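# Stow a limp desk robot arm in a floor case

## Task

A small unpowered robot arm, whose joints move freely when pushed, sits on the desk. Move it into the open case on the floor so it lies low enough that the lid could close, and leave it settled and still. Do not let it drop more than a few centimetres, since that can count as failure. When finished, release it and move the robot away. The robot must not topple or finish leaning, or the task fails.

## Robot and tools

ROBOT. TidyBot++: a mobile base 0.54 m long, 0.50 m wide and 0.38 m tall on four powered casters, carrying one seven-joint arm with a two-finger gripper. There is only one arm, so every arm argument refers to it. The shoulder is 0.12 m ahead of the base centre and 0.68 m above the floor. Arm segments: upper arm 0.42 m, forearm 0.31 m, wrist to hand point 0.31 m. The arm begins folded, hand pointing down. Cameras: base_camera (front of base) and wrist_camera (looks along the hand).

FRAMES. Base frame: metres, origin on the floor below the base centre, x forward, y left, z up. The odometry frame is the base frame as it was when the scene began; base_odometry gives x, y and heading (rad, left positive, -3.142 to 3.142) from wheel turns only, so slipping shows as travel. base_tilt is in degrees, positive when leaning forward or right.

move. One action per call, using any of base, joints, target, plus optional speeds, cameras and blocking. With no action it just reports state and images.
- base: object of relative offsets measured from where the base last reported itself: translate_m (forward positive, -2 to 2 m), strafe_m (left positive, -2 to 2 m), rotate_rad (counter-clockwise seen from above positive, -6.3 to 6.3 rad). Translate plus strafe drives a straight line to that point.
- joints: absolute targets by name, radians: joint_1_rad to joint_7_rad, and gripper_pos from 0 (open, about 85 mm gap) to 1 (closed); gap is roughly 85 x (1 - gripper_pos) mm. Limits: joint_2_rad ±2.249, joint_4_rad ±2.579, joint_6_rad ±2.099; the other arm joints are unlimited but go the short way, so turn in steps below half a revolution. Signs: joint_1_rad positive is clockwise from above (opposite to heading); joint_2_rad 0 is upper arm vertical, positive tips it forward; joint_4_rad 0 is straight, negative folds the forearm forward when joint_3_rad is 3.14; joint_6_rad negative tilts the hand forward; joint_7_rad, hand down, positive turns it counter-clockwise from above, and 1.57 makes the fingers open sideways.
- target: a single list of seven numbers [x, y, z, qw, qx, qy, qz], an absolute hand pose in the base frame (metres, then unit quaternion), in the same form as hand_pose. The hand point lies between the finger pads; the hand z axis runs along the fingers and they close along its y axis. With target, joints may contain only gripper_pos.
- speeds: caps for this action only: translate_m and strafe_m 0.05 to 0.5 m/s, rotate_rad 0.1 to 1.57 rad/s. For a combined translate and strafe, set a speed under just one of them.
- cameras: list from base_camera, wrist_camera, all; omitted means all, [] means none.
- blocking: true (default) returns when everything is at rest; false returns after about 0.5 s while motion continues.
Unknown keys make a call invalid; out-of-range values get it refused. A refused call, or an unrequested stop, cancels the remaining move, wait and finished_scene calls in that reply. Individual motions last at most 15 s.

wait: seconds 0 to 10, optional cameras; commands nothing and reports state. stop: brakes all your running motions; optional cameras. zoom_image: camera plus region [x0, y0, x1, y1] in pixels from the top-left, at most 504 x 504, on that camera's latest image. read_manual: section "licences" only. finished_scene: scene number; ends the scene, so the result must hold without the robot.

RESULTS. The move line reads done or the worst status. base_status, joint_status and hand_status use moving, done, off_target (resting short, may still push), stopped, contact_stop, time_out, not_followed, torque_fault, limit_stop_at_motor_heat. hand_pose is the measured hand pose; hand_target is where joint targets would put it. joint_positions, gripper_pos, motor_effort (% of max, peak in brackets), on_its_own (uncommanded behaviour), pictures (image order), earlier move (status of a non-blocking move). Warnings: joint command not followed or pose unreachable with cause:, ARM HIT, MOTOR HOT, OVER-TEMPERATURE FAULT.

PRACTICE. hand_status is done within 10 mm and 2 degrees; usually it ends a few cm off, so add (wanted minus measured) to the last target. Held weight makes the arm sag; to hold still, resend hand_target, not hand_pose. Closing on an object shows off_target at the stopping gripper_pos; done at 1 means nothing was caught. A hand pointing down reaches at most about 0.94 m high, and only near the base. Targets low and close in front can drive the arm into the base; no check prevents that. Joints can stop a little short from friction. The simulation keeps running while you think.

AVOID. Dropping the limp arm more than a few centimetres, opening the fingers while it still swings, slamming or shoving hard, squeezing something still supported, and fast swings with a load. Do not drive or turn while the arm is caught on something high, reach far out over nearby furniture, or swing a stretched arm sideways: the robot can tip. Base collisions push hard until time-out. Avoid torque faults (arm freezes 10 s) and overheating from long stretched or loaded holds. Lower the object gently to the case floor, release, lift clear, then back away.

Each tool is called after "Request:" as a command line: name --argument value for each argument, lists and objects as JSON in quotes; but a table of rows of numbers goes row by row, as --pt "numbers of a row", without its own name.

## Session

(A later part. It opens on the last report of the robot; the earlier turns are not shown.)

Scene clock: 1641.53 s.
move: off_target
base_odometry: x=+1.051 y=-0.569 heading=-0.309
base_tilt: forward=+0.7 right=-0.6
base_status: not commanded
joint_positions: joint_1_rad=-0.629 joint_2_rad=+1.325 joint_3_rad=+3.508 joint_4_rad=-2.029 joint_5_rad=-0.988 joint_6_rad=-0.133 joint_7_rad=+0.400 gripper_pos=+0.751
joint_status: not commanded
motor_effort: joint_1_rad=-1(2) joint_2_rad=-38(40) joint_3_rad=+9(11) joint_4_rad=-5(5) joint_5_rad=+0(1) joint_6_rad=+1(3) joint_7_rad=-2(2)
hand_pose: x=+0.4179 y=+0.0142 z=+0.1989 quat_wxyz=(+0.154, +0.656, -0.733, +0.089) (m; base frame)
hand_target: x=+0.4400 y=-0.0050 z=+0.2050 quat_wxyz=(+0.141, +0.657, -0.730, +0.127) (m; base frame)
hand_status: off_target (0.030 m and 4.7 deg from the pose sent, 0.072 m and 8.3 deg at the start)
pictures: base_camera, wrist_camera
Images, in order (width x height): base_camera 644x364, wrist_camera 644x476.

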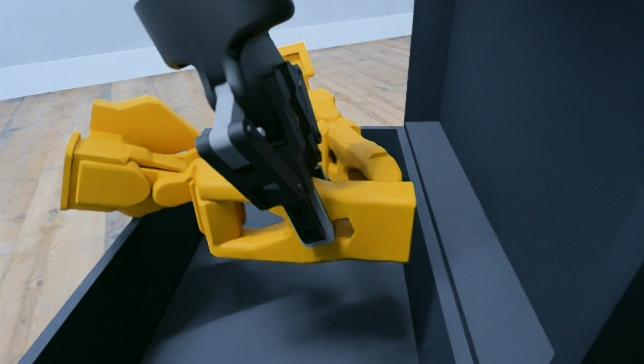

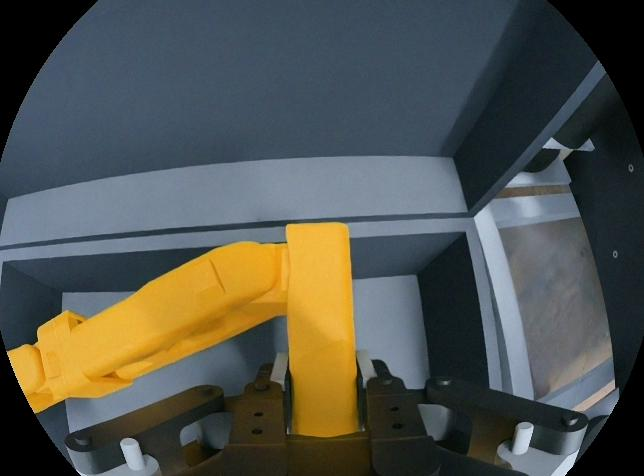

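Request:
move --target '[0.445,-0.022,0.175,0.141,0.657,-0.73,0.127]' --cameras '["base_camera","wrist_camera"]'

Request:
zoom_image --camera "base_camera" --region '[0, 80, 500, 364]'

Scene clock: 1656.60 s.
move: off_target
base_odometry: x=+1.051 y=-0.569 heading=-0.309
base_tilt: forward=+0.7 right=-0.6
base_status: not commanded
joint_positions: joint_1_rad=-0.530 joint_2_rad=+1.359 joint_3_rad=+3.445 joint_4_rad=-2.004 joint_5_rad=-1.019 joint_6_rad=-0.058 joint_7_rad=+0.471 gripper_pos=+0.751
joint_status: not commanded
motor_effort: joint_1_rad=+0(2) joint_2_rad=-33(37) joint_3_rad=+8(9) joint_4_rad=-3(5) joint_5_rad=-1(1) joint_6_rad=+2(3) joint_7_rad=-2(3)
hand_pose: x=+0.4224 y=+0.0006 z=+0.1793 quat_wxyz=(+0.148, +0.652, -0.739, +0.085) (m; base frame)
hand_target: x=+0.4450 y=-0.0220 z=+0.1750 quat_wxyz=(+0.141, +0.657, -0.730, +0.127) (m; base frame)
hand_status: off_target (0.032 m and 5.0 deg from the pose sent, 0.051 m and 4.7 deg at the start)
pictures: base_camera, wrist_camera
Images, in order (width x height): base_camera 644x364, wrist_camera 644x476.

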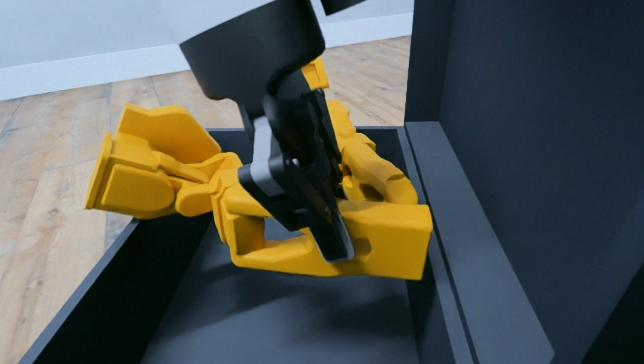

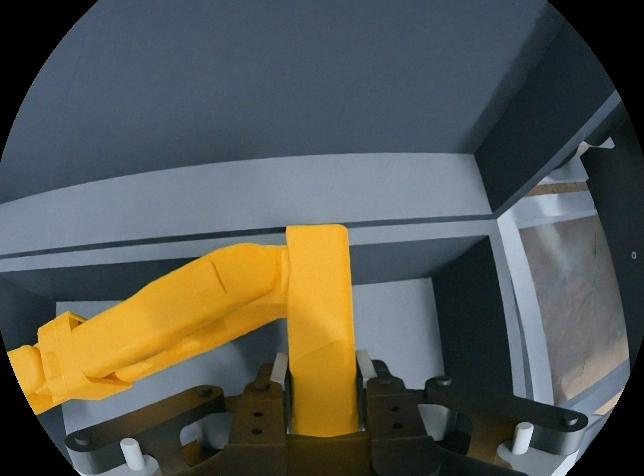

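Scaled by 1.008.

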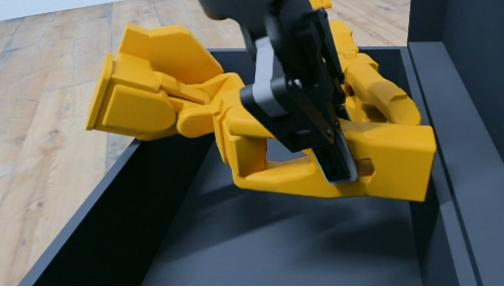

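Request:
move --target '[0.445,-0.028,0.20,0.141,0.657,-0.73,0.127]' --cameras '[]'

Request:
move --target '[0.445,-0.033,0.165,0.141,0.657,-0.73,0.127]' --cameras '["base_camera","wrist_camera"]'

Scene clock: 1676.27 s.
move: off_target
base_odometry: x=+1.051 y=-0.569 heading=-0.309
base_tilt: forward=+0.8 right=-0.7
base_status: not commanded
joint_positions: joint_1_rad=-0.530 joint_2_rad=+1.348 joint_3_rad=+3.445 joint_4_rad=-2.026 joint_5_rad=-1.019 joint_6_rad=-0.058 joint_7_rad=+0.472 gripper_pos=+0.751
joint_status: not commanded
motor_effort: joint_1_rad=-1(2) joint_2_rad=-37(38) joint_3_rad=+7(8) joint_4_rad=-5(6) joint_5_rad=+0(1) joint_6_rad=+2(2) joint_7_rad=-2(2)
hand_pose: x=+0.4143 y=-0.0022 z=+0.1852 quat_wxyz=(+0.153, +0.650, -0.740, +0.083) (m; base frame)
hand_target: x=+0.4450 y=-0.0280 z=+0.2000 quat_wxyz=(+0.141, +0.657, -0.730, +0.127) (m; base frame)
hand_status: off_target (0.043 m and 5.5 deg from the pose sent, 0.042 m and 5.0 deg at the start)
pictures: none
No camera images: "cameras" was empty.

Scene clock: 1677.10 s.
move: off_target
base_odometry: x=+1.051 y=-0.569 heading=-0.309
base_tilt: forward=+0.6 right=-0.6
base_status: not commanded
joint_positions: joint_1_rad=-0.473 joint_2_rad=+1.388 joint_3_rad=+3.400 joint_4_rad=-1.996 joint_5_rad=-1.034 joint_6_rad=+0.000 joint_7_rad=+0.495 gripper_pos=+0.751
joint_status: not commanded
motor_effort: joint_1_rad=+0(1) joint_2_rad=-32(37) joint_3_rad=+8(9) joint_4_rad=-3(5) joint_5_rad=+1(2) joint_6_rad=+2(3) joint_7_rad=-1(2)
hand_pose: x=+0.4173 y=-0.0102 z=+0.1663 quat_wxyz=(+0.149, +0.644, -0.745, +0.085) (m; base frame)
hand_target: x=+0.4450 y=-0.0330 z=+0.1650 quat_wxyz=(+0.141, +0.657, -0.730, +0.127) (m; base frame)
hand_status: off_target (0.036 m and 5.4 deg from the pose sent, 0.048 m and 5.5 deg at the start)
pictures: base_camera, wrist_camera
Images, in order (width x height): base_camera 644x364, wrist_camera 644x476.

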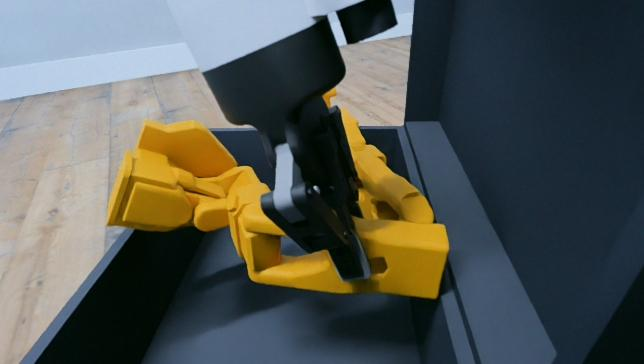

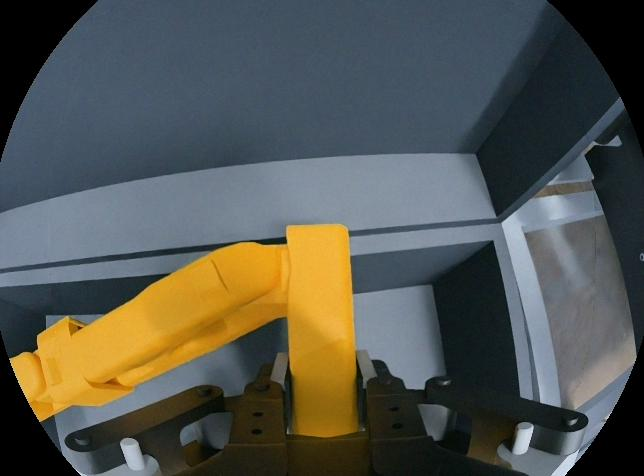

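Request:
move --target '[0.46,0.0,0.28,0.12,0.657,-0.73,0.10]' --cameras '[]'

Request:
move --target '[0.57,0.05,0.29,0.06,0.91,-0.38,0.12]' --cameras '[]'

Request:
move --target '[0.58,0.06,0.26,0,0.981,0,0.194]' --cameras '["base_camera"]'

Request:
zoom_image --camera "base_camera" --region '[0, 0, 400, 260]'

Scene clock: 1692.97 s.
move: off_target
base_odometry: x=+1.051 y=-0.569 heading=-0.309
base_tilt: forward=+0.8 right=-0.5
base_status: not commanded
joint_positions: joint_1_rad=-0.594 joint_2_rad=+1.142 joint_3_rad=+3.585 joint_4_rad=-2.088 joint_5_rad=-0.888 joint_6_rad=-0.142 joint_7_rad=+0.461 gripper_pos=+0.751
joint_status: not commanded
motor_effort: joint_1_rad=-1(2) joint_2_rad=-37(42) joint_3_rad=+9(11) joint_4_rad=+0(4) joint_5_rad=+0(1) joint_6_rad=+2(5) joint_7_rad=-2(2)
hand_pose: x=+0.4669 y=-0.0010 z=+0.2671 quat_wxyz=(+0.115, +0.678, -0.718, +0.110) (m; base frame)
hand_target: x=+0.4600 y=+0.0000 z=+0.2800 quat_wxyz=(+0.121, +0.661, -0.734, +0.101) (m; base frame)
hand_status: off_target (0.015 m and 3.0 deg from the pose sent, 0.122 m and 4.4 deg at the start)
pictures: none
No camera images: "cameras" was empty.

Scene clock: 1694.40 s.
move: off_target
base_odometry: x=+1.051 y=-0.569 heading=-0.309
base_tilt: forward=+0.7 right=-0.7
base_status: not commanded
joint_positions: joint_1_rad=-0.535 joint_2_rad=+1.088 joint_3_rad=+3.489 joint_4_rad=-1.968 joint_5_rad=-0.590 joint_6_rad=-0.137 joint_7_rad=+0.888 gripper_pos=+0.751
joint_status: not commanded
motor_effort: joint_1_rad=-1(2) joint_2_rad=-41(42) joint_3_rad=+7(9) joint_4_rad=+3(4) joint_5_rad=-1(1) joint_6_rad=+1(2) joint_7_rad=-1(2)
hand_pose: x=+0.5324 y=+0.0498 z=+0.2721 quat_wxyz=(+0.079, +0.894, -0.433, +0.083) (m; base frame)
hand_target: x=+0.5700 y=+0.0500 z=+0.2900 quat_wxyz=(+0.060, +0.914, -0.382, +0.121) (m; base frame)
hand_status: off_target (0.042 m and 7.9 deg from the pose sent, 0.117 m and 47.9 deg at the start)
pictures: none
No camera images: "cameras" was empty.

Scene clock: 1696.20 s.
move: off_target
base_odometry: x=+1.051 y=-0.569 heading=-0.309
base_tilt: forward=+0.8 right=-0.7
base_status: not commanded
joint_positions: joint_1_rad=-0.207 joint_2_rad=+1.138 joint_3_rad=+3.193 joint_4_rad=-2.105 joint_5_rad=-0.158 joint_6_rad=+0.397 joint_7_rad=+1.415 gripper_pos=+0.751
joint_status: not commanded
motor_effort: joint_1_rad=-1(3) joint_2_rad=-41(43) joint_3_rad=+1(7) joint_4_rad=+0(4) joint_5_rad=+0(1) joint_6_rad=+2(3) joint_7_rad=-2(2)
hand_pose: x=+0.5585 y=+0.0441 z=+0.2490 quat_wxyz=(+0.017, +0.986, -0.058, +0.154) (m; base frame)
hand_target: x=+0.5800 y=+0.0600 z=+0.2600 quat_wxyz=(+0.000, +0.981, +0.000, +0.194) (m; base frame)
hand_status: off_target (0.029 m and 8.3 deg from the pose sent, 0.050 m and 53.4 deg at the start)
pictures: base_camera
Images, in order (width x height): base_camera 644x364.

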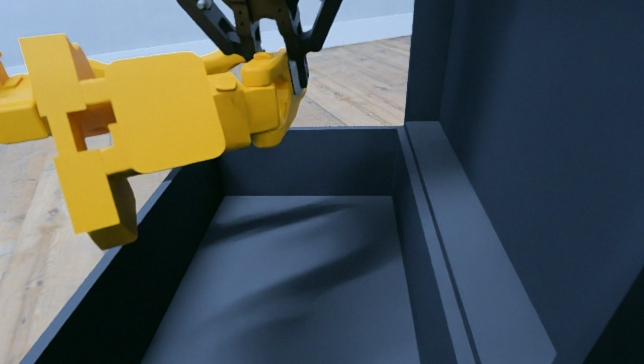

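Scaled by 1.260.

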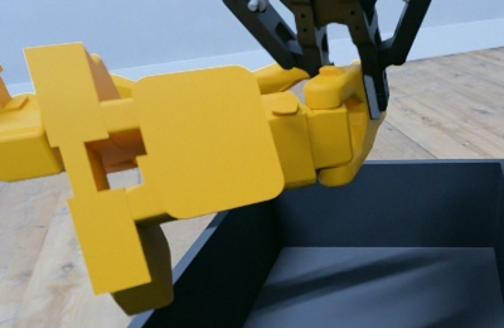

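Request:
move --target '[0.51,0.09,0.275,0,0.981,0,0.194]' --cameras '[]'

Request:
move --target '[0.475,0.09,0.28,0,0.981,0,0.194]' --cameras '["base_camera"]'

Request:
move --target '[0.455,0.09,0.28,0,0.981,0,0.194]' --cameras '["base_camera"]'

Scene clock: 1705.20 s.
move: off_target
base_odometry: x=+1.051 y=-0.569 heading=-0.309
base_tilt: forward=+0.6 right=-0.7
base_status: not commanded
joint_positions: joint_1_rad=-0.306 joint_2_rad=+1.138 joint_3_rad=+3.175 joint_4_rad=-2.305 joint_5_rad=-0.157 joint_6_rad=+0.585 joint_7_rad=+1.417 gripper_pos=+0.751
joint_status: not commanded
motor_effort: joint_1_rad=-1(3) joint_2_rad=-37(41) joint_3_rad=+0(2) joint_4_rad=-3(4) joint_5_rad=+0(1) joint_6_rad=+3(3) joint_7_rad=-1(2)
hand_pose: x=+0.4883 y=+0.0708 z=+0.2606 quat_wxyz=(+0.016, +0.989, +0.000, +0.149) (m; base frame)
hand_target: x=+0.5100 y=+0.0900 z=+0.2750 quat_wxyz=(+0.000, +0.981, +0.000, +0.194) (m; base frame)
hand_status: off_target (0.032 m and 5.5 deg from the pose sent, 0.072 m and 8.3 deg at the start)
pictures: none
No camera images: "cameras" was empty.

Scene clock: 1706.43 s.
move: off_target
base_odometry: x=+1.051 y=-0.569 heading=-0.309
base_tilt: forward=+0.6 right=-0.7
base_status: not commanded
joint_positions: joint_1_rad=-0.328 joint_2_rad=+1.148 joint_3_rad=+3.163 joint_4_rad=-2.407 joint_5_rad=-0.157 joint_6_rad=+0.710 joint_7_rad=+1.417 gripper_pos=+0.751
joint_status: not commanded
motor_effort: joint_1_rad=-1(2) joint_2_rad=-34(37) joint_3_rad=+0(1) joint_4_rad=-6(6) joint_5_rad=+0(1) joint_6_rad=+2(4) joint_7_rad=-1(2)
hand_pose: x=+0.4599 y=+0.0724 z=+0.2703 quat_wxyz=(+0.015, +0.987, +0.017, +0.156) (m; base frame)
hand_target: x=+0.4750 y=+0.0900 z=+0.2800 quat_wxyz=(+0.000, +0.981, +0.000, +0.194) (m; base frame)
hand_status: off_target (0.025 m and 5.1 deg from the pose sent, 0.030 m and 5.5 deg at the start)
pictures: base_camera
Images, in order (width x height): base_camera 644x364.

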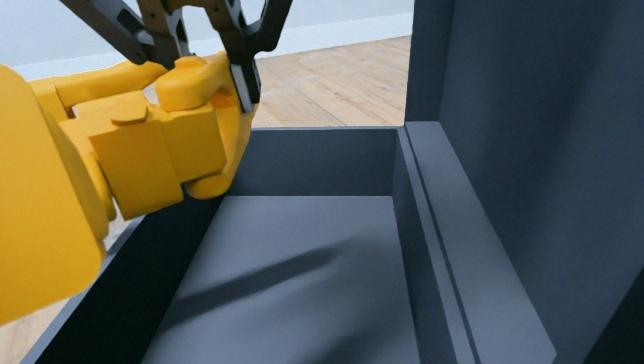

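Scene clock: 1707.50 s.
move: off_target
base_odometry: x=+1.051 y=-0.569 heading=-0.309
base_tilt: forward=+0.6 right=-0.6
base_status: not commanded
joint_positions: joint_1_rad=-0.349 joint_2_rad=+1.180 joint_3_rad=+3.153 joint_4_rad=-2.459 joint_5_rad=-0.161 joint_6_rad=+0.799 joint_7_rad=+1.417 gripper_pos=+0.751
joint_status: not commanded
motor_effort: joint_1_rad=-1(2) joint_2_rad=-33(36) joint_3_rad=+0(1) joint_4_rad=-7(8) joint_5_rad=+0(1) joint_6_rad=+3(4) joint_7_rad=-2(2)
hand_pose: x=+0.4422 y=+0.0748 z=+0.2703 quat_wxyz=(+0.015, +0.987, +0.031, +0.159) (m; base frame)
hand_target: x=+0.4550 y=+0.0900 z=+0.2800 quat_wxyz=(+0.000, +0.981, +0.000, +0.194) (m; base frame)
hand_status: off_target (0.022 m and 5.6 deg from the pose sent, 0.021 m and 5.1 deg at the start)
pictures: base_camera
Images, in order (width x height): base_camera 644x364.

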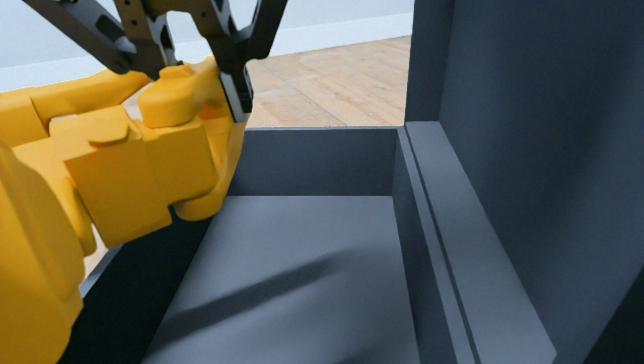

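Request:
move --target '[0.435,0.09,0.28,0,0.981,0,0.194]' --cameras '[]'

Request:
move --target '[0.415,0.09,0.28,0,0.981,0,0.194]' --cameras '["base_camera"]'

Scene clock: 1712.30 s.
move: off_target
base_odometry: x=+1.051 y=-0.569 heading=-0.309
base_tilt: forward=+0.7 right=-0.6
base_status: not commanded
joint_positions: joint_1_rad=-0.394 joint_2_rad=+1.218 joint_3_rad=+3.153 joint_4_rad=-2.510 joint_5_rad=-0.161 joint_6_rad=+0.883 joint_7_rad=+1.376 gripper_pos=+0.751
joint_status: not commanded
motor_effort: joint_1_rad=-1(2) joint_2_rad=-32(34) joint_3_rad=+0(1) joint_4_rad=-9(9) joint_5_rad=+0(1) joint_6_rad=+3(4) joint_7_rad=-1(2)
hand_pose: x=+0.4212 y=+0.0794 z=+0.2698 quat_wxyz=(+0.014, +0.987, +0.037, +0.159) (m; base frame)
hand_target: x=+0.4350 y=+0.0900 z=+0.2800 quat_wxyz=(+0.000, +0.981, +0.000, +0.194) (m; base frame)
hand_status: off_target (0.020 m and 6.1 deg from the pose sent, 0.019 m and 5.6 deg at the start)
pictures: none
No camera images: "cameras" was empty.

Scene clock: 1713.03 s.
move: off_target
base_odometry: x=+1.051 y=-0.569 heading=-0.309
base_tilt: forward=+0.7 right=-0.7
base_status: not commanded
joint_positions: joint_1_rad=-0.423 joint_2_rad=+1.256 joint_3_rad=+3.153 joint_4_rad=-2.546 joint_5_rad=-0.176 joint_6_rad=+0.985 joint_7_rad=+1.344 gripper_pos=+0.751
joint_status: not commanded
motor_effort: joint_1_rad=-2(2) joint_2_rad=-30(33) joint_3_rad=-2(3) joint_4_rad=-11(11) joint_5_rad=+1(2) joint_6_rad=+2(3) joint_7_rad=-2(3)
hand_pose: x=+0.4162 y=+0.0793 z=+0.2716 quat_wxyz=(+0.015, +0.984, +0.036, +0.175) (m; base frame)
hand_target: x=+0.4176 y=+0.0913 z=+0.2795 quat_wxyz=(-0.001, +0.981, +0.000, +0.196) (m; base frame)
hand_status: off_target (0.014 m and 4.9 deg from the pose sent, 0.016 m and 6.1 deg at the start; a joint's target at an end of its range on 14 of 14 steps)
pictures: base_camera
Images, in order (width x height): base_camera 644x364.

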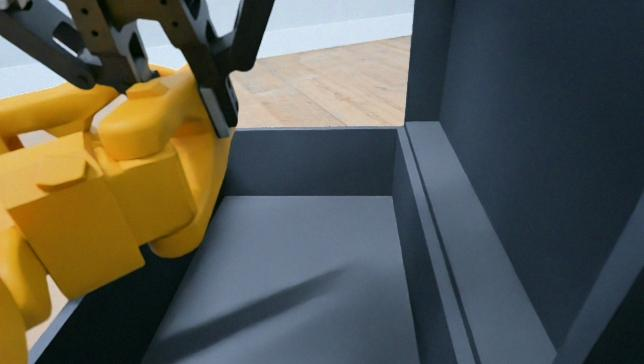

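Request:
move --target '[0.53,0.09,0.275,0,0.981,0,0.194]' --joints '{"gripper_pos":1}' --cameras '["base_camera"]'

Request:
zoom_image --camera "base_camera" --region '[0, 0, 400, 260]'

Scene clock: 1746.70 s.
move: off_target
base_odometry: x=+1.051 y=-0.569 heading=-0.309
base_tilt: forward=+0.7 right=-0.6
base_status: not commanded
joint_positions: joint_1_rad=-0.327 joint_2_rad=+1.145 joint_3_rad=+3.153 joint_4_rad=-2.272 joint_5_rad=-0.176 joint_6_rad=+0.676 joint_7_rad=+1.364 gripper_pos=+0.751
joint_status: gripper_pos off_target (ended at +0.751, target +1.000)
motor_effort: joint_1_rad=-1(2) joint_2_rad=-38(39) joint_3_rad=+0(2) joint_4_rad=-2(11) joint_5_rad=+0(1) joint_6_rad=+4(5) joint_7_rad=-2(3)
hand_pose: x=+0.5259 y=+0.0970 z=+0.2676 quat_wxyz=(-0.008, +0.979, -0.021, +0.204) (m; base frame)
hand_target: x=+0.5300 y=+0.0900 z=+0.2750 quat_wxyz=(+0.000, +0.981, +0.000, +0.194) (m; base frame)
hand_status: off_target (0.011 m and 2.8 deg from the pose sent, 0.114 m and 4.9 deg at the start)
pictures: base_camera
Images, in order (width x height): base_camera 644x364.

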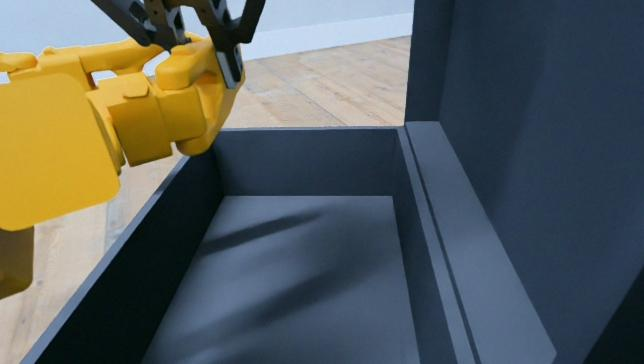

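Scaled by 1.260.

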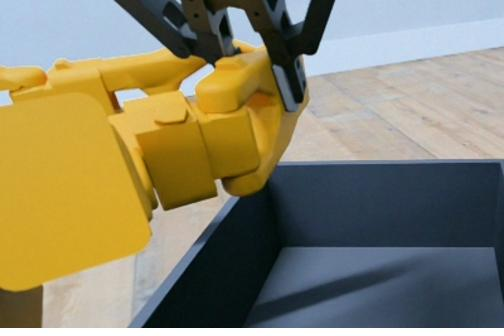

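Request:
move --target '[0.57,0.05,0.29,0.06,0.91,-0.38,0.12]' --cameras '[]'

Request:
move --target '[0.48,0.0,0.27,0.141,0.657,-0.73,0.127]' --cameras '[]'

Request:
move --target '[0.44,-0.015,0.205,0.141,0.657,-0.73,0.127]' --cameras '["base_camera"]'

Request:
zoom_image --camera "base_camera" --region '[0, 0, 500, 364]'

Scene clock: 1756.17 s.
move: off_target
base_odometry: x=+1.051 y=-0.569 heading=-0.309
base_tilt: forward=+0.7 right=-0.6
base_status: not commanded
joint_positions: joint_1_rad=-0.488 joint_2_rad=+1.091 joint_3_rad=+3.446 joint_4_rad=-1.975 joint_5_rad=-0.482 joint_6_rad=+0.002 joint_7_rad=+1.044 gripper_pos=+0.751
joint_status: not commanded
motor_effort: joint_1_rad=-1(2) joint_2_rad=-42(43) joint_3_rad=+6(7) joint_4_rad=+3(4) joint_5_rad=-1(1) joint_6_rad=+2(4) joint_7_rad=-1(2)
hand_pose: x=+0.5625 y=+0.0405 z=+0.2721 quat_wxyz=(+0.075, +0.938, -0.317, +0.121) (m; base frame)
hand_target: x=+0.5700 y=+0.0500 z=+0.2900 quat_wxyz=(+0.060, +0.914, -0.382, +0.121) (m; base frame)
hand_status: off_target (0.022 m and 8.1 deg from the pose sent, 0.068 m and 44.1 deg at the start)
pictures: none
No camera images: "cameras" was empty.

Scene clock: 1757.87 s.
move: off_target
base_odometry: x=+1.051 y=-0.569 heading=-0.309
base_tilt: forward=+0.7 right=-0.7
base_status: not commanded
joint_positions: joint_1_rad=-0.682 joint_2_rad=+1.201 joint_3_rad=+3.668 joint_4_rad=-2.003 joint_5_rad=-0.707 joint_6_rad=-0.223 joint_7_rad=+0.323 gripper_pos=+0.751
joint_status: not commanded
motor_effort: joint_1_rad=-1(1) joint_2_rad=-39(43) joint_3_rad=+11(11) joint_4_rad=+0(4) joint_5_rad=+0(1) joint_6_rad=+1(3) joint_7_rad=-1(2)
hand_pose: x=+0.4878 y=-0.0003 z=+0.2614 quat_wxyz=(+0.141, +0.710, -0.678, +0.129) (m; base frame)
hand_target: x=+0.4800 y=+0.0000 z=+0.2700 quat_wxyz=(+0.141, +0.657, -0.730, +0.127) (m; base frame)
hand_status: off_target (0.012 m and 8.5 deg from the pose sent, 0.092 m and 58.4 deg at the start)
pictures: none
No camera images: "cameras" was empty.

Scene clock: 1759.47 s.
move: off_target
base_odometry: x=+1.051 y=-0.569 heading=-0.309
base_tilt: forward=+0.7 right=-0.7
base_status: not commanded
joint_positions: joint_1_rad=-0.581 joint_2_rad=+1.321 joint_3_rad=+3.487 joint_4_rad=-2.039 joint_5_rad=-0.997 joint_6_rad=-0.095 joint_7_rad=+0.438 gripper_pos=+0.751
joint_status: not commanded
motor_effort: joint_1_rad=-1(2) joint_2_rad=-36(40) joint_3_rad=+8(11) joint_4_rad=-5(5) joint_5_rad=+0(1) joint_6_rad=+2(2) joint_7_rad=-2(2)
hand_pose: x=+0.4190 y=+0.0030 z=+0.1987 quat_wxyz=(+0.153, +0.654, -0.736, +0.089) (m; base frame)
hand_target: x=+0.4400 y=-0.0150 z=+0.2050 quat_wxyz=(+0.141, +0.657, -0.730, +0.127) (m; base frame)
hand_status: off_target (0.028 m and 4.6 deg from the pose sent, 0.075 m and 8.5 deg at the start)
pictures: base_camera
Images, in order (width x height): base_camera 644x364.

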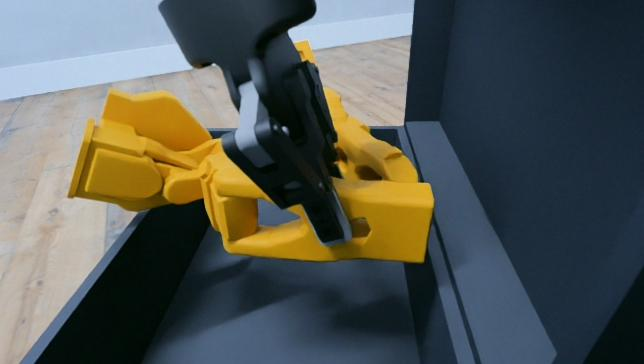

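Scaled by 1.008.

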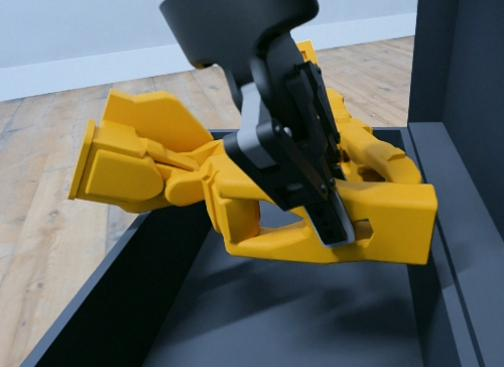

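Request:
move --target '[0.44,-0.032,0.18,0.141,0.657,-0.73,0.127]' --cameras '["base_camera"]'

Request:
zoom_image --camera "base_camera" --region '[0, 80, 300, 300]'

Request:
zoom_image --camera "base_camera" --region '[300, 80, 600, 300]'

Scene clock: 1777.13 s.
move: off_target
base_odometry: x=+1.051 y=-0.569 heading=-0.309
base_tilt: forward=+0.7 right=-0.7
base_status: not commanded
joint_positions: joint_1_rad=-0.466 joint_2_rad=+1.366 joint_3_rad=+3.405 joint_4_rad=-2.029 joint_5_rad=-1.014 joint_6_rad=+0.008 joint_7_rad=+0.501 gripper_pos=+0.751
joint_status: not commanded
motor_effort: joint_1_rad=+0(2) joint_2_rad=-35(38) joint_3_rad=+7(8) joint_4_rad=-4(6) joint_5_rad=-1(1) joint_6_rad=+2(2) joint_7_rad=-2(2)
hand_pose: x=+0.4116 y=-0.0179 z=+0.1776 quat_wxyz=(+0.155, +0.649, -0.740, +0.086) (m; base frame)
hand_target: x=+0.4400 y=-0.0320 z=+0.1800 quat_wxyz=(+0.141, +0.657, -0.730, +0.127) (m; base frame)
hand_status: off_target (0.032 m and 5.2 deg from the pose sent, 0.045 m and 4.6 deg at the start)
pictures: base_camera
Images, in order (width x height): base_camera 644x364.

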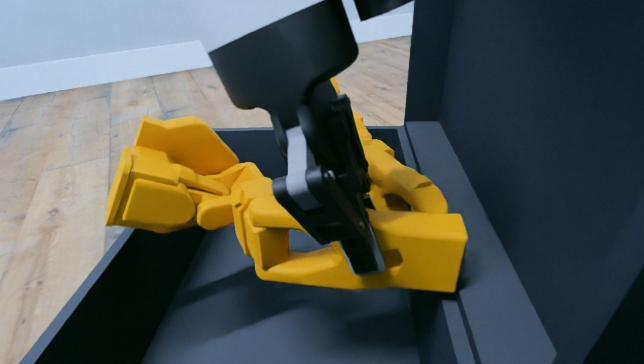

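Scaled by 1.680.

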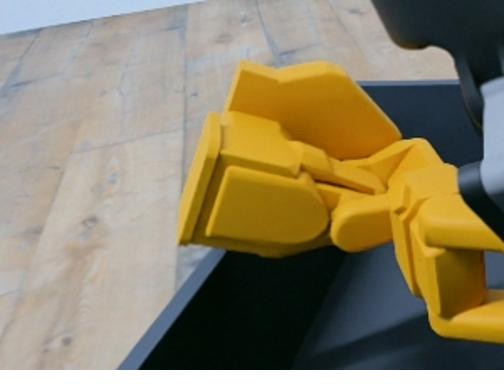

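Scaled by 1.680.

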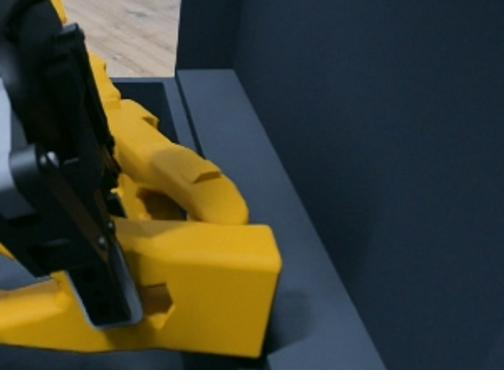

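Request:
move --target '[0.48,0.0,0.29,0.141,0.657,-0.73,0.127]' --cameras '[]'

Request:
move --target '[0.57,0.05,0.31,0.06,0.91,-0.38,0.12]' --cameras '[]'

Request:
move --target '[0.6,0.1,0.31,0,0.981,0,0.194]' --cameras '[]'

Request:
move --target '[0.64,0.14,0.32,-0.074,0.906,0.375,0.179]' --cameras '[]'

Request:
move --target '[0.66,0.16,0.32,-0.137,0.694,0.694,0.137]' --cameras '["base_camera","wrist_camera"]'

Scene clock: 1824.37 s.
move: off_target
base_odometry: x=+1.051 y=-0.569 heading=-0.309
base_tilt: forward=+0.7 right=-0.6
base_status: not commanded
joint_positions: joint_1_rad=-0.705 joint_2_rad=+1.182 joint_3_rad=+3.700 joint_4_rad=-2.028 joint_5_rad=-0.775 joint_6_rad=-0.254 joint_7_rad=+0.306 gripper_pos=+0.751
joint_status: not commanded
motor_effort: joint_1_rad=-1(2) joint_2_rad=-38(41) joint_3_rad=+11(12) joint_4_rad=+0(5) joint_5_rad=+0(1) joint_6_rad=+2(3) joint_7_rad=-2(2)
hand_pose: x=+0.4801 y=+0.0000 z=+0.2720 quat_wxyz=(+0.138, +0.678, -0.710, +0.129) (m; base frame)
hand_target: x=+0.4800 y=+0.0000 z=+0.2900 quat_wxyz=(+0.141, +0.657, -0.730, +0.127) (m; base frame)
hand_status: off_target (0.018 m and 3.4 deg from the pose sent, 0.133 m and 5.2 deg at the start)
pictures: none
No camera images: "cameras" was empty.

Scene clock: 1826.03 s.
move: off_target
base_odometry: x=+1.051 y=-0.569 heading=-0.309
base_tilt: forward=+0.7 right=-0.7
base_status: not commanded
joint_positions: joint_1_rad=-0.555 joint_2_rad=+1.044 joint_3_rad=+3.523 joint_4_rad=-1.989 joint_5_rad=-0.555 joint_6_rad=-0.194 joint_7_rad=+0.858 gripper_pos=+0.751
joint_status: not commanded
motor_effort: joint_1_rad=-1(2) joint_2_rad=-40(41) joint_3_rad=+7(12) joint_4_rad=+3(4) joint_5_rad=+0(1) joint_6_rad=+1(3) joint_7_rad=-1(2)
hand_pose: x=+0.5241 y=+0.0471 z=+0.2911 quat_wxyz=(+0.086, +0.893, -0.436, +0.073) (m; base frame)
hand_target: x=+0.5700 y=+0.0500 z=+0.3100 quat_wxyz=(+0.060, +0.914, -0.382, +0.121) (m; base frame)
hand_status: off_target (0.050 m and 9.1 deg from the pose sent, 0.110 m and 47.5 deg at the start)
pictures: none
No camera images: "cameras" was empty.

Scene clock: 1827.80 s.
move: off_target
base_odometry: x=+1.051 y=-0.569 heading=-0.309
base_tilt: forward=+0.8 right=-0.6
base_status: not commanded
joint_positions: joint_1_rad=-0.339 joint_2_rad=+1.038 joint_3_rad=+3.236 joint_4_rad=-2.065 joint_5_rad=-0.228 joint_6_rad=+0.211 joint_7_rad=+1.383 gripper_pos=+0.751
joint_status: not commanded
motor_effort: joint_1_rad=-1(2) joint_2_rad=-41(42) joint_3_rad=+2(7) joint_4_rad=+2(5) joint_5_rad=+0(1) joint_6_rad=+2(3) joint_7_rad=-2(2)
hand_pose: x=+0.5646 y=+0.0855 z=+0.2820 quat_wxyz=(+0.018, +0.989, -0.057, +0.137) (m; base frame)
hand_target: x=+0.6000 y=+0.1000 z=+0.3100 quat_wxyz=(+0.000, +0.981, +0.000, +0.194) (m; base frame)
hand_status: off_target (0.047 m and 9.5 deg from the pose sent, 0.094 m and 54.2 deg at the start)
pictures: none
No camera images: "cameras" was empty.

Scene clock: 1829.70 s.
move: off_target
base_odometry: x=+1.051 y=-0.569 heading=-0.309
base_tilt: forward=+0.7 right=-0.7
base_status: not commanded
joint_positions: joint_1_rad=+0.054 joint_2_rad=+1.038 joint_3_rad=+2.888 joint_4_rad=-1.872 joint_5_rad=+0.330 joint_6_rad=+0.094 joint_7_rad=+1.857 gripper_pos=+0.751
joint_status: not commanded
motor_effort: joint_1_rad=-1(2) joint_2_rad=-44(45) joint_3_rad=-6(7) joint_4_rad=+7(8) joint_5_rad=+0(1) joint_6_rad=+3(4) joint_7_rad=-2(3)
hand_pose: x=+0.6466 y=+0.1333 z=+0.3156 quat_wxyz=(-0.074, +0.926, +0.317, +0.192) (m; base frame)
hand_target: x=+0.6400 y=+0.1400 z=+0.3200 quat_wxyz=(-0.074, +0.906, +0.375, +0.179) (m; base frame)
hand_status: off_target (0.010 m and 7.2 deg from the pose sent, 0.101 m and 52.2 deg at the start)
pictures: none
No camera images: "cameras" was empty.

Scene clock: 1831.67 s.
move: off_target
base_odometry: x=+1.051 y=-0.569 heading=-0.309
base_tilt: forward=+0.8 right=-0.7
base_status: not commanded
joint_positions: joint_1_rad=+0.231 joint_2_rad=+1.209 joint_3_rad=+2.587 joint_4_rad=-1.481 joint_5_rad=+0.330 joint_6_rad=-0.472 joint_7_rad=+2.806 gripper_pos=+0.751
joint_status: not commanded
motor_effort: joint_1_rad=-1(2) joint_2_rad=-48(49) joint_3_rad=-12(12) joint_4_rad=+8(10) joint_5_rad=-3(3) joint_6_rad=-1(3) joint_7_rad=-1(2)
hand_pose: x=+0.6744 y=+0.1539 z=+0.3080 quat_wxyz=(-0.111, +0.720, +0.669, +0.147) (m; base frame)
hand_target: x=+0.6600 y=+0.1600 z=+0.3200 quat_wxyz=(-0.137, +0.694, +0.694, +0.137) (m; base frame)
hand_status: off_target (0.020 m and 5.2 deg from the pose sent, 0.030 m and 52.1 deg at the start)
pictures: base_camera, wrist_camera
Images, in order (width x height): base_camera 644x364, wrist_camera 644x476.

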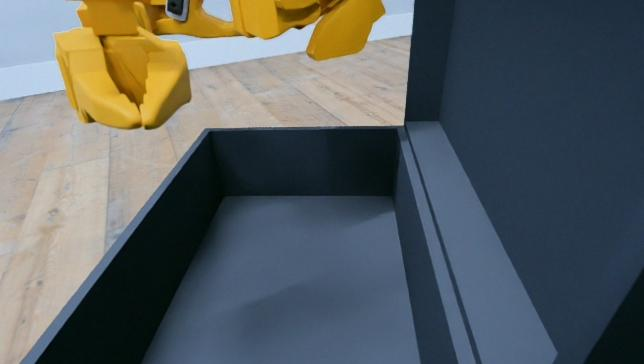

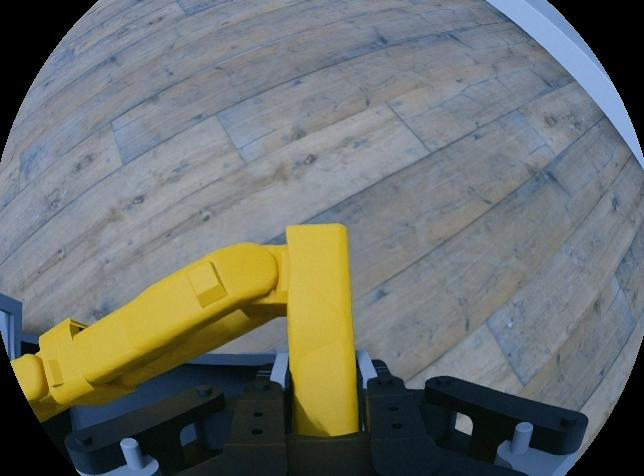

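Request:
move --target '[0.59,0.18,0.325,-0.137,0.694,0.694,0.137]' --cameras '["base_camera","wrist_camera"]'

Request:
move --target '[0.54,0.18,0.325,-0.137,0.694,0.694,0.137]' --cameras '["base_camera","wrist_camera"]'

Scene clock: 1842.37 s.
move: off_target
base_odometry: x=+1.051 y=-0.569 heading=-0.309
base_tilt: forward=+0.7 right=-0.7
base_status: not commanded
joint_positions: joint_1_rad=+0.233 joint_2_rad=+1.176 joint_3_rad=+2.568 joint_4_rad=-1.715 joint_5_rad=+0.420 joint_6_rad=-0.444 joint_7_rad=+2.763 gripper_pos=+0.751
joint_status: not commanded
motor_effort: joint_1_rad=-1(2) joint_2_rad=-42(49) joint_3_rad=-11(12) joint_4_rad=+4(9) joint_5_rad=-3(3) joint_6_rad=-3(3) joint_7_rad=-2(3)
hand_pose: x=+0.5604 y=+0.1663 z=+0.3003 quat_wxyz=(-0.154, +0.679, +0.712, +0.091) (m; base frame)
hand_target: x=+0.5900 y=+0.1800 z=+0.3250 quat_wxyz=(-0.137, +0.694, +0.694, +0.137) (m; base frame)
hand_status: off_target (0.041 m and 6.3 deg from the pose sent, 0.090 m and 5.2 deg at the start)
pictures: base_camera, wrist_camera
Images, in order (width x height): base_camera 644x364, wrist_camera 644x476.

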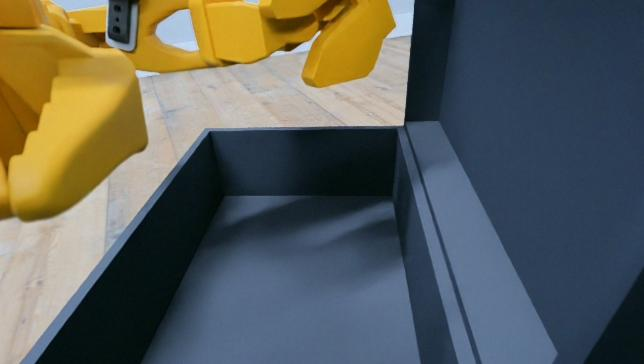

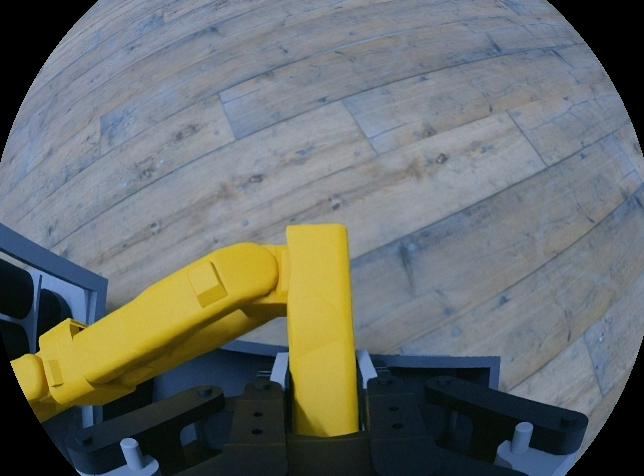

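Scene clock: 1843.53 s.
move: off_target
base_odometry: x=+1.051 y=-0.569 heading=-0.309
base_tilt: forward=+0.7 right=-0.6
base_status: not commanded
joint_positions: joint_1_rad=+0.233 joint_2_rad=+1.131 joint_3_rad=+2.568 joint_4_rad=-1.882 joint_5_rad=+0.540 joint_6_rad=-0.316 joint_7_rad=+2.622 gripper_pos=+0.751
joint_status: not commanded
motor_effort: joint_1_rad=-1(2) joint_2_rad=-39(42) joint_3_rad=-11(12) joint_4_rad=+2(4) joint_5_rad=-2(3) joint_6_rad=-1(3) joint_7_rad=-2(2)
hand_pose: x=+0.5164 y=+0.1720 z=+0.3075 quat_wxyz=(-0.151, +0.675, +0.716, +0.097) (m; base frame)
hand_target: x=+0.5400 y=+0.1800 z=+0.3250 quat_wxyz=(-0.137, +0.694, +0.694, +0.137) (m; base frame)
hand_status: off_target (0.031 m and 5.9 deg from the pose sent, 0.035 m and 6.3 deg at the start)
pictures: base_camera, wrist_camera
Images, in order (width x height): base_camera 644x364, wrist_camera 644x476.

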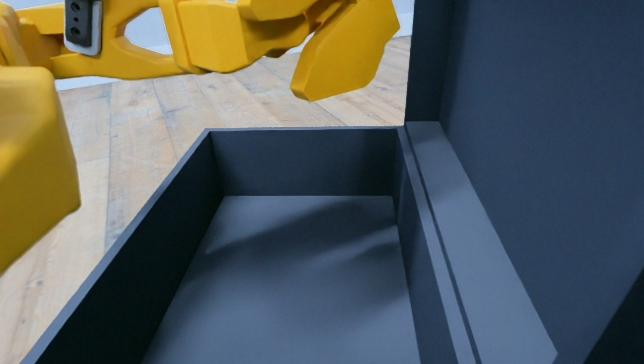

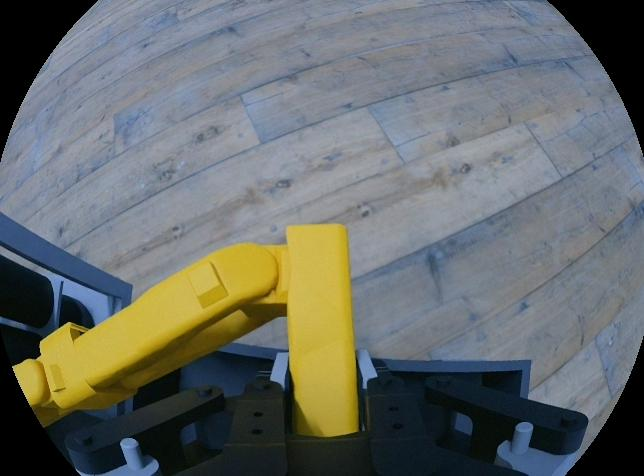

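Request:
move --target '[0.49,0.18,0.32,-0.137,0.694,0.694,0.137]' --cameras '["wrist_camera"]'

Request:
move --target '[0.46,0.18,0.32,-0.137,0.694,0.694,0.137]' --cameras '["base_camera","wrist_camera"]'

Scene clock: 1849.10 s.
move: off_target
base_odometry: x=+1.051 y=-0.569 heading=-0.309
base_tilt: forward=+0.6 right=-0.7
base_status: not commanded
joint_positions: joint_1_rad=+0.216 joint_2_rad=+1.078 joint_3_rad=+2.630 joint_4_rad=-2.047 joint_5_rad=+0.674 joint_6_rad=-0.136 joint_7_rad=+2.452 gripper_pos=+0.751
joint_status: not commanded
motor_effort: joint_1_rad=-1(2) joint_2_rad=-35(39) joint_3_rad=-9(11) joint_4_rad=+0(4) joint_5_rad=-1(3) joint_6_rad=+0(4) joint_7_rad=-1(2)
hand_pose: x=+0.4815 y=+0.1665 z=+0.3127 quat_wxyz=(-0.141, +0.685, +0.706, +0.112) (m; base frame)
hand_target: x=+0.4900 y=+0.1800 z=+0.3200 quat_wxyz=(-0.137, +0.694, +0.694, +0.137) (m; base frame)
hand_status: off_target (0.018 m and 3.4 deg from the pose sent, 0.030 m and 5.9 deg at the start)
pictures: wrist_camera
Images, in order (width x height): wrist_camera 644x476.

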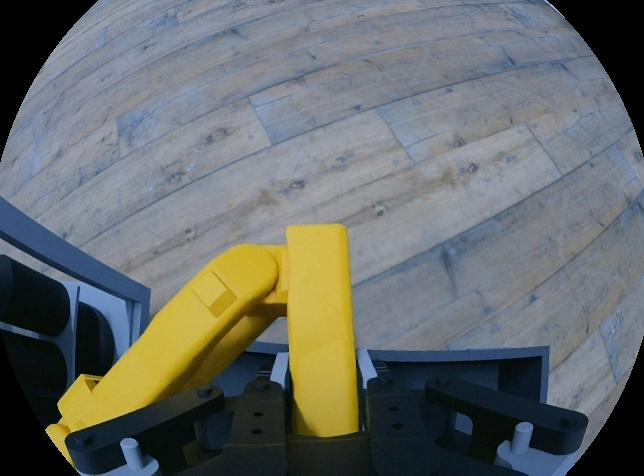

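Scene clock: 1850.27 s.
move: off_target
base_odometry: x=+1.051 y=-0.569 heading=-0.309
base_tilt: forward=+0.6 right=-0.7
base_status: not commanded
joint_positions: joint_1_rad=+0.143 joint_2_rad=+1.054 joint_3_rad=+2.722 joint_4_rad=-2.145 joint_5_rad=+0.720 joint_6_rad=-0.011 joint_7_rad=+2.372 gripper_pos=+0.751
joint_status: not commanded
motor_effort: joint_1_rad=-1(2) joint_2_rad=-34(36) joint_3_rad=-7(9) joint_4_rad=-1(3) joint_5_rad=+0(1) joint_6_rad=-1(2) joint_7_rad=-2(2)
hand_pose: x=+0.4487 y=+0.1661 z=+0.3086 quat_wxyz=(-0.140, +0.686, +0.706, +0.107) (m; base frame)
hand_target: x=+0.4600 y=+0.1800 z=+0.3200 quat_wxyz=(-0.137, +0.694, +0.694, +0.137) (m; base frame)
hand_status: off_target (0.021 m and 3.8 deg from the pose sent, 0.026 m and 3.4 deg at the start)
pictures: base_camera, wrist_camera
Images, in order (width x height): base_camera 644x364, wrist_camera 644x476.

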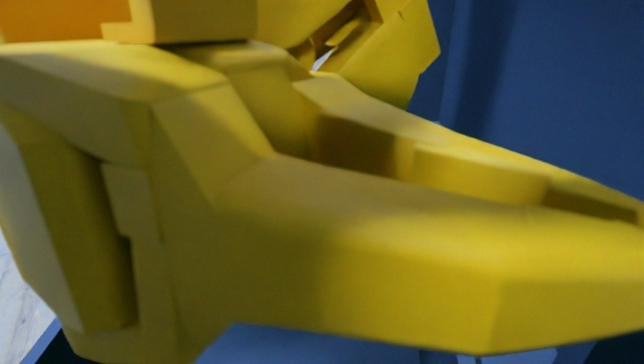

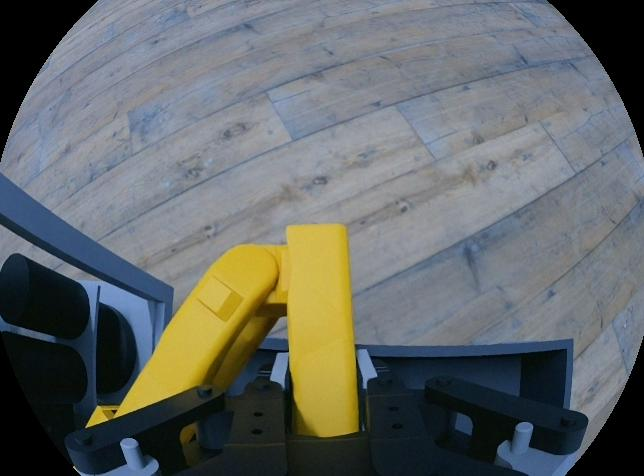

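Request:
move --target '[0.44,0.18,0.32,-0.137,0.694,0.694,0.137]' --cameras '["wrist_camera"]'

Request:
move --target '[0.60,0.16,0.32,-0.137,0.694,0.694,0.137]' --cameras '["base_camera","wrist_camera"]'

Scene clock: 1857.17 s.
move: off_target
base_odometry: x=+1.051 y=-0.569 heading=-0.309
base_tilt: forward=+0.7 right=-0.6
base_status: not commanded
joint_positions: joint_1_rad=+0.082 joint_2_rad=+1.037 joint_3_rad=+2.795 joint_4_rad=-2.205 joint_5_rad=+0.721 joint_6_rad=+0.083 joint_7_rad=+2.356 gripper_pos=+0.751
joint_status: not commanded
motor_effort: joint_1_rad=-1(2) joint_2_rad=-34(35) joint_3_rad=-6(7) joint_4_rad=-3(4) joint_5_rad=+0(1) joint_6_rad=+0(1) joint_7_rad=-2(2)
hand_pose: x=+0.4317 y=+0.1658 z=+0.3076 quat_wxyz=(-0.137, +0.684, +0.708, +0.109) (m; base frame)
hand_target: x=+0.4400 y=+0.1800 z=+0.3200 quat_wxyz=(-0.137, +0.694, +0.694, +0.137) (m; base frame)
hand_status: off_target (0.021 m and 3.8 deg from the pose sent, 0.020 m and 3.8 deg at the start)
pictures: wrist_camera
Images, in order (width x height): wrist_camera 644x476.

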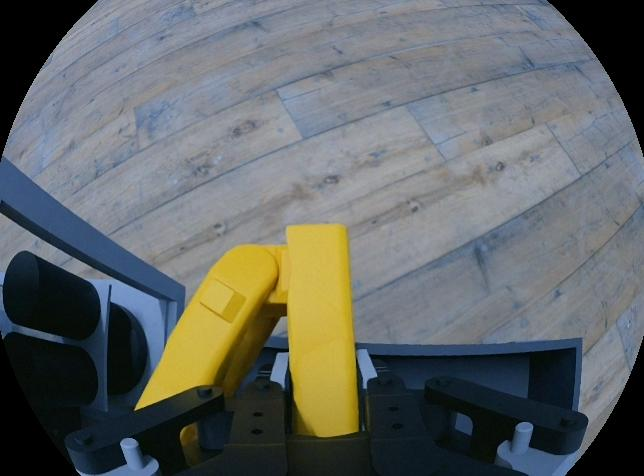

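Scene clock: 1859.23 s.
move: off_target
base_odometry: x=+1.051 y=-0.569 heading=-0.309
base_tilt: forward=+0.7 right=-0.7
base_status: not commanded
joint_positions: joint_1_rad=+0.274 joint_2_rad=+1.159 joint_3_rad=+2.566 joint_4_rad=-1.712 joint_5_rad=+0.504 joint_6_rad=-0.321 joint_7_rad=+2.665 gripper_pos=+0.751
joint_status: not commanded
motor_effort: joint_1_rad=-1(2) joint_2_rad=-44(45) joint_3_rad=-11(12) joint_4_rad=+6(7) joint_5_rad=-1(2) joint_6_rad=+0(1) joint_7_rad=-2(2)
hand_pose: x=+0.6136 y=+0.1536 z=+0.3099 quat_wxyz=(-0.110, +0.706, +0.683, +0.150) (m; base frame)
hand_target: x=+0.6000 y=+0.1600 z=+0.3200 quat_wxyz=(-0.137, +0.694, +0.694, +0.137) (m; base frame)
hand_status: off_target (0.018 m and 3.9 deg from the pose sent, 0.169 m and 3.8 deg at the start)
pictures: base_camera, wrist_camera
Images, in order (width x height): base_camera 644x364, wrist_camera 644x476.

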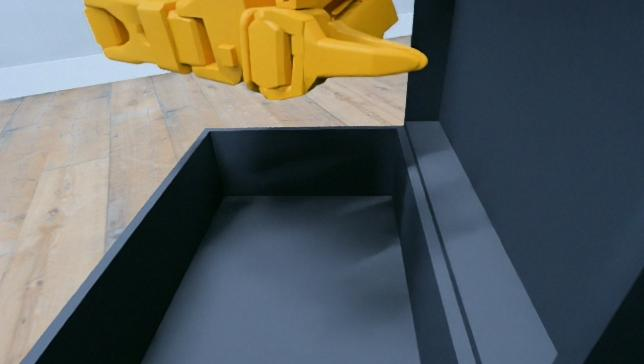

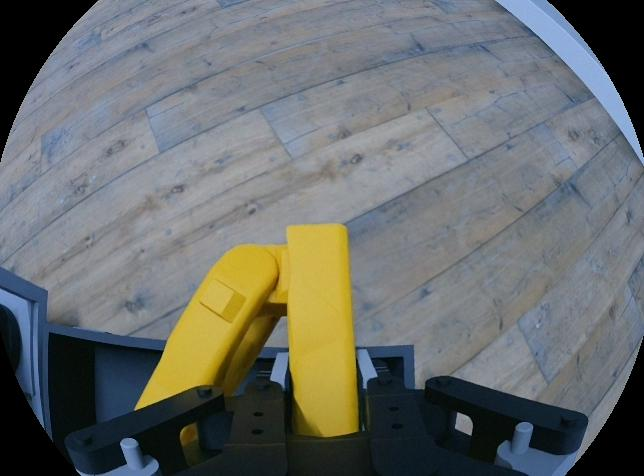

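Request:
move --target '[0.64,0.10,0.32,-0.074,0.906,0.375,0.179]' --cameras '[]'

Request:
move --target '[0.64,0.02,0.32,0,0.981,0,0.194]' --cameras '["base_camera","wrist_camera"]'

Scene clock: 1869.90 s.
move: off_target
base_odometry: x=+1.051 y=-0.569 heading=-0.309
base_tilt: forward=+0.7 right=-0.6
base_status: not commanded
joint_positions: joint_1_rad=+0.216 joint_2_rad=+1.076 joint_3_rad=+2.796 joint_4_rad=-1.850 joint_5_rad=+0.476 joint_6_rad=-0.079 joint_7_rad=+2.074 gripper_pos=+0.751
joint_status: not commanded
motor_effort: joint_1_rad=-1(2) joint_2_rad=-43(44) joint_3_rad=-7(12) joint_4_rad=+5(6) joint_5_rad=+0(2) joint_6_rad=+1(1) joint_7_rad=-1(2)
hand_pose: x=+0.6149 y=+0.0873 z=+0.2984 quat_wxyz=(-0.074, +0.889, +0.431, +0.139) (m; base frame)
hand_target: x=+0.6400 y=+0.1000 z=+0.3200 quat_wxyz=(-0.074, +0.906, +0.375, +0.179) (m; base frame)
hand_status: off_target (0.035 m and 8.1 deg from the pose sent, 0.061 m and 42.7 deg at the start)
pictures: none
No camera images: "cameras" was empty.

Scene clock: 1871.70 s.
move: off_target
base_odometry: x=+1.051 y=-0.569 heading=-0.309
base_tilt: forward=+0.7 right=-0.7
base_status: not commanded
joint_positions: joint_1_rad=-0.033 joint_2_rad=+1.017 joint_3_rad=+3.137 joint_4_rad=-1.978 joint_5_rad=+0.027 joint_6_rad=+0.130 joint_7_rad=+1.630 gripper_pos=+0.751
joint_status: not commanded
motor_effort: joint_1_rad=-1(1) joint_2_rad=-43(44) joint_3_rad=+0(7) joint_4_rad=+4(5) joint_5_rad=-1(1) joint_6_rad=+1(2) joint_7_rad=-1(2)
hand_pose: x=+0.6075 y=+0.0214 z=+0.2928 quat_wxyz=(+0.000, +0.989, +0.060, +0.138) (m; base frame)
hand_target: x=+0.6400 y=+0.0200 z=+0.3200 quat_wxyz=(+0.000, +0.981, +0.000, +0.194) (m; base frame)
hand_status: off_target (0.042 m and 9.5 deg from the pose sent, 0.075 m and 52.0 deg at the start)
pictures: base_camera, wrist_camera
Images, in order (width x height): base_camera 644x364, wrist_camera 644x476.

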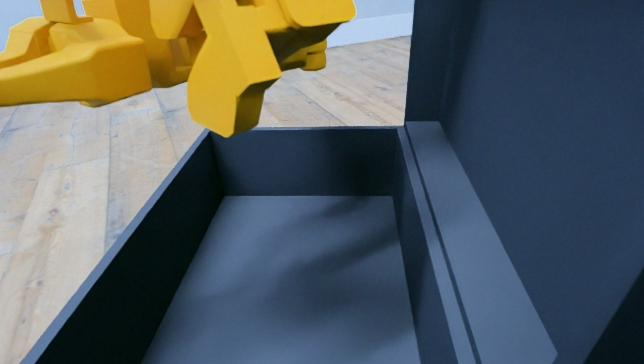

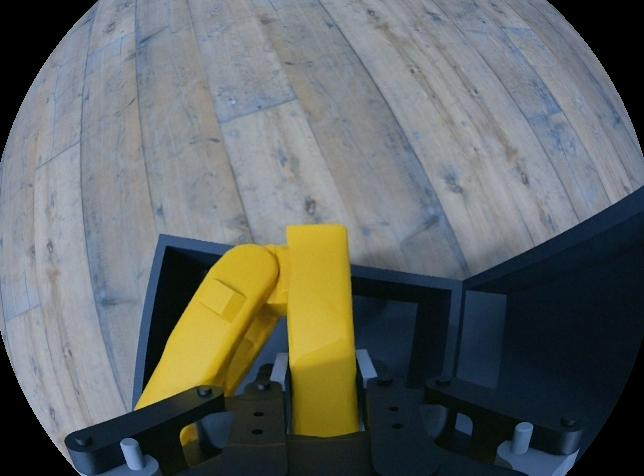

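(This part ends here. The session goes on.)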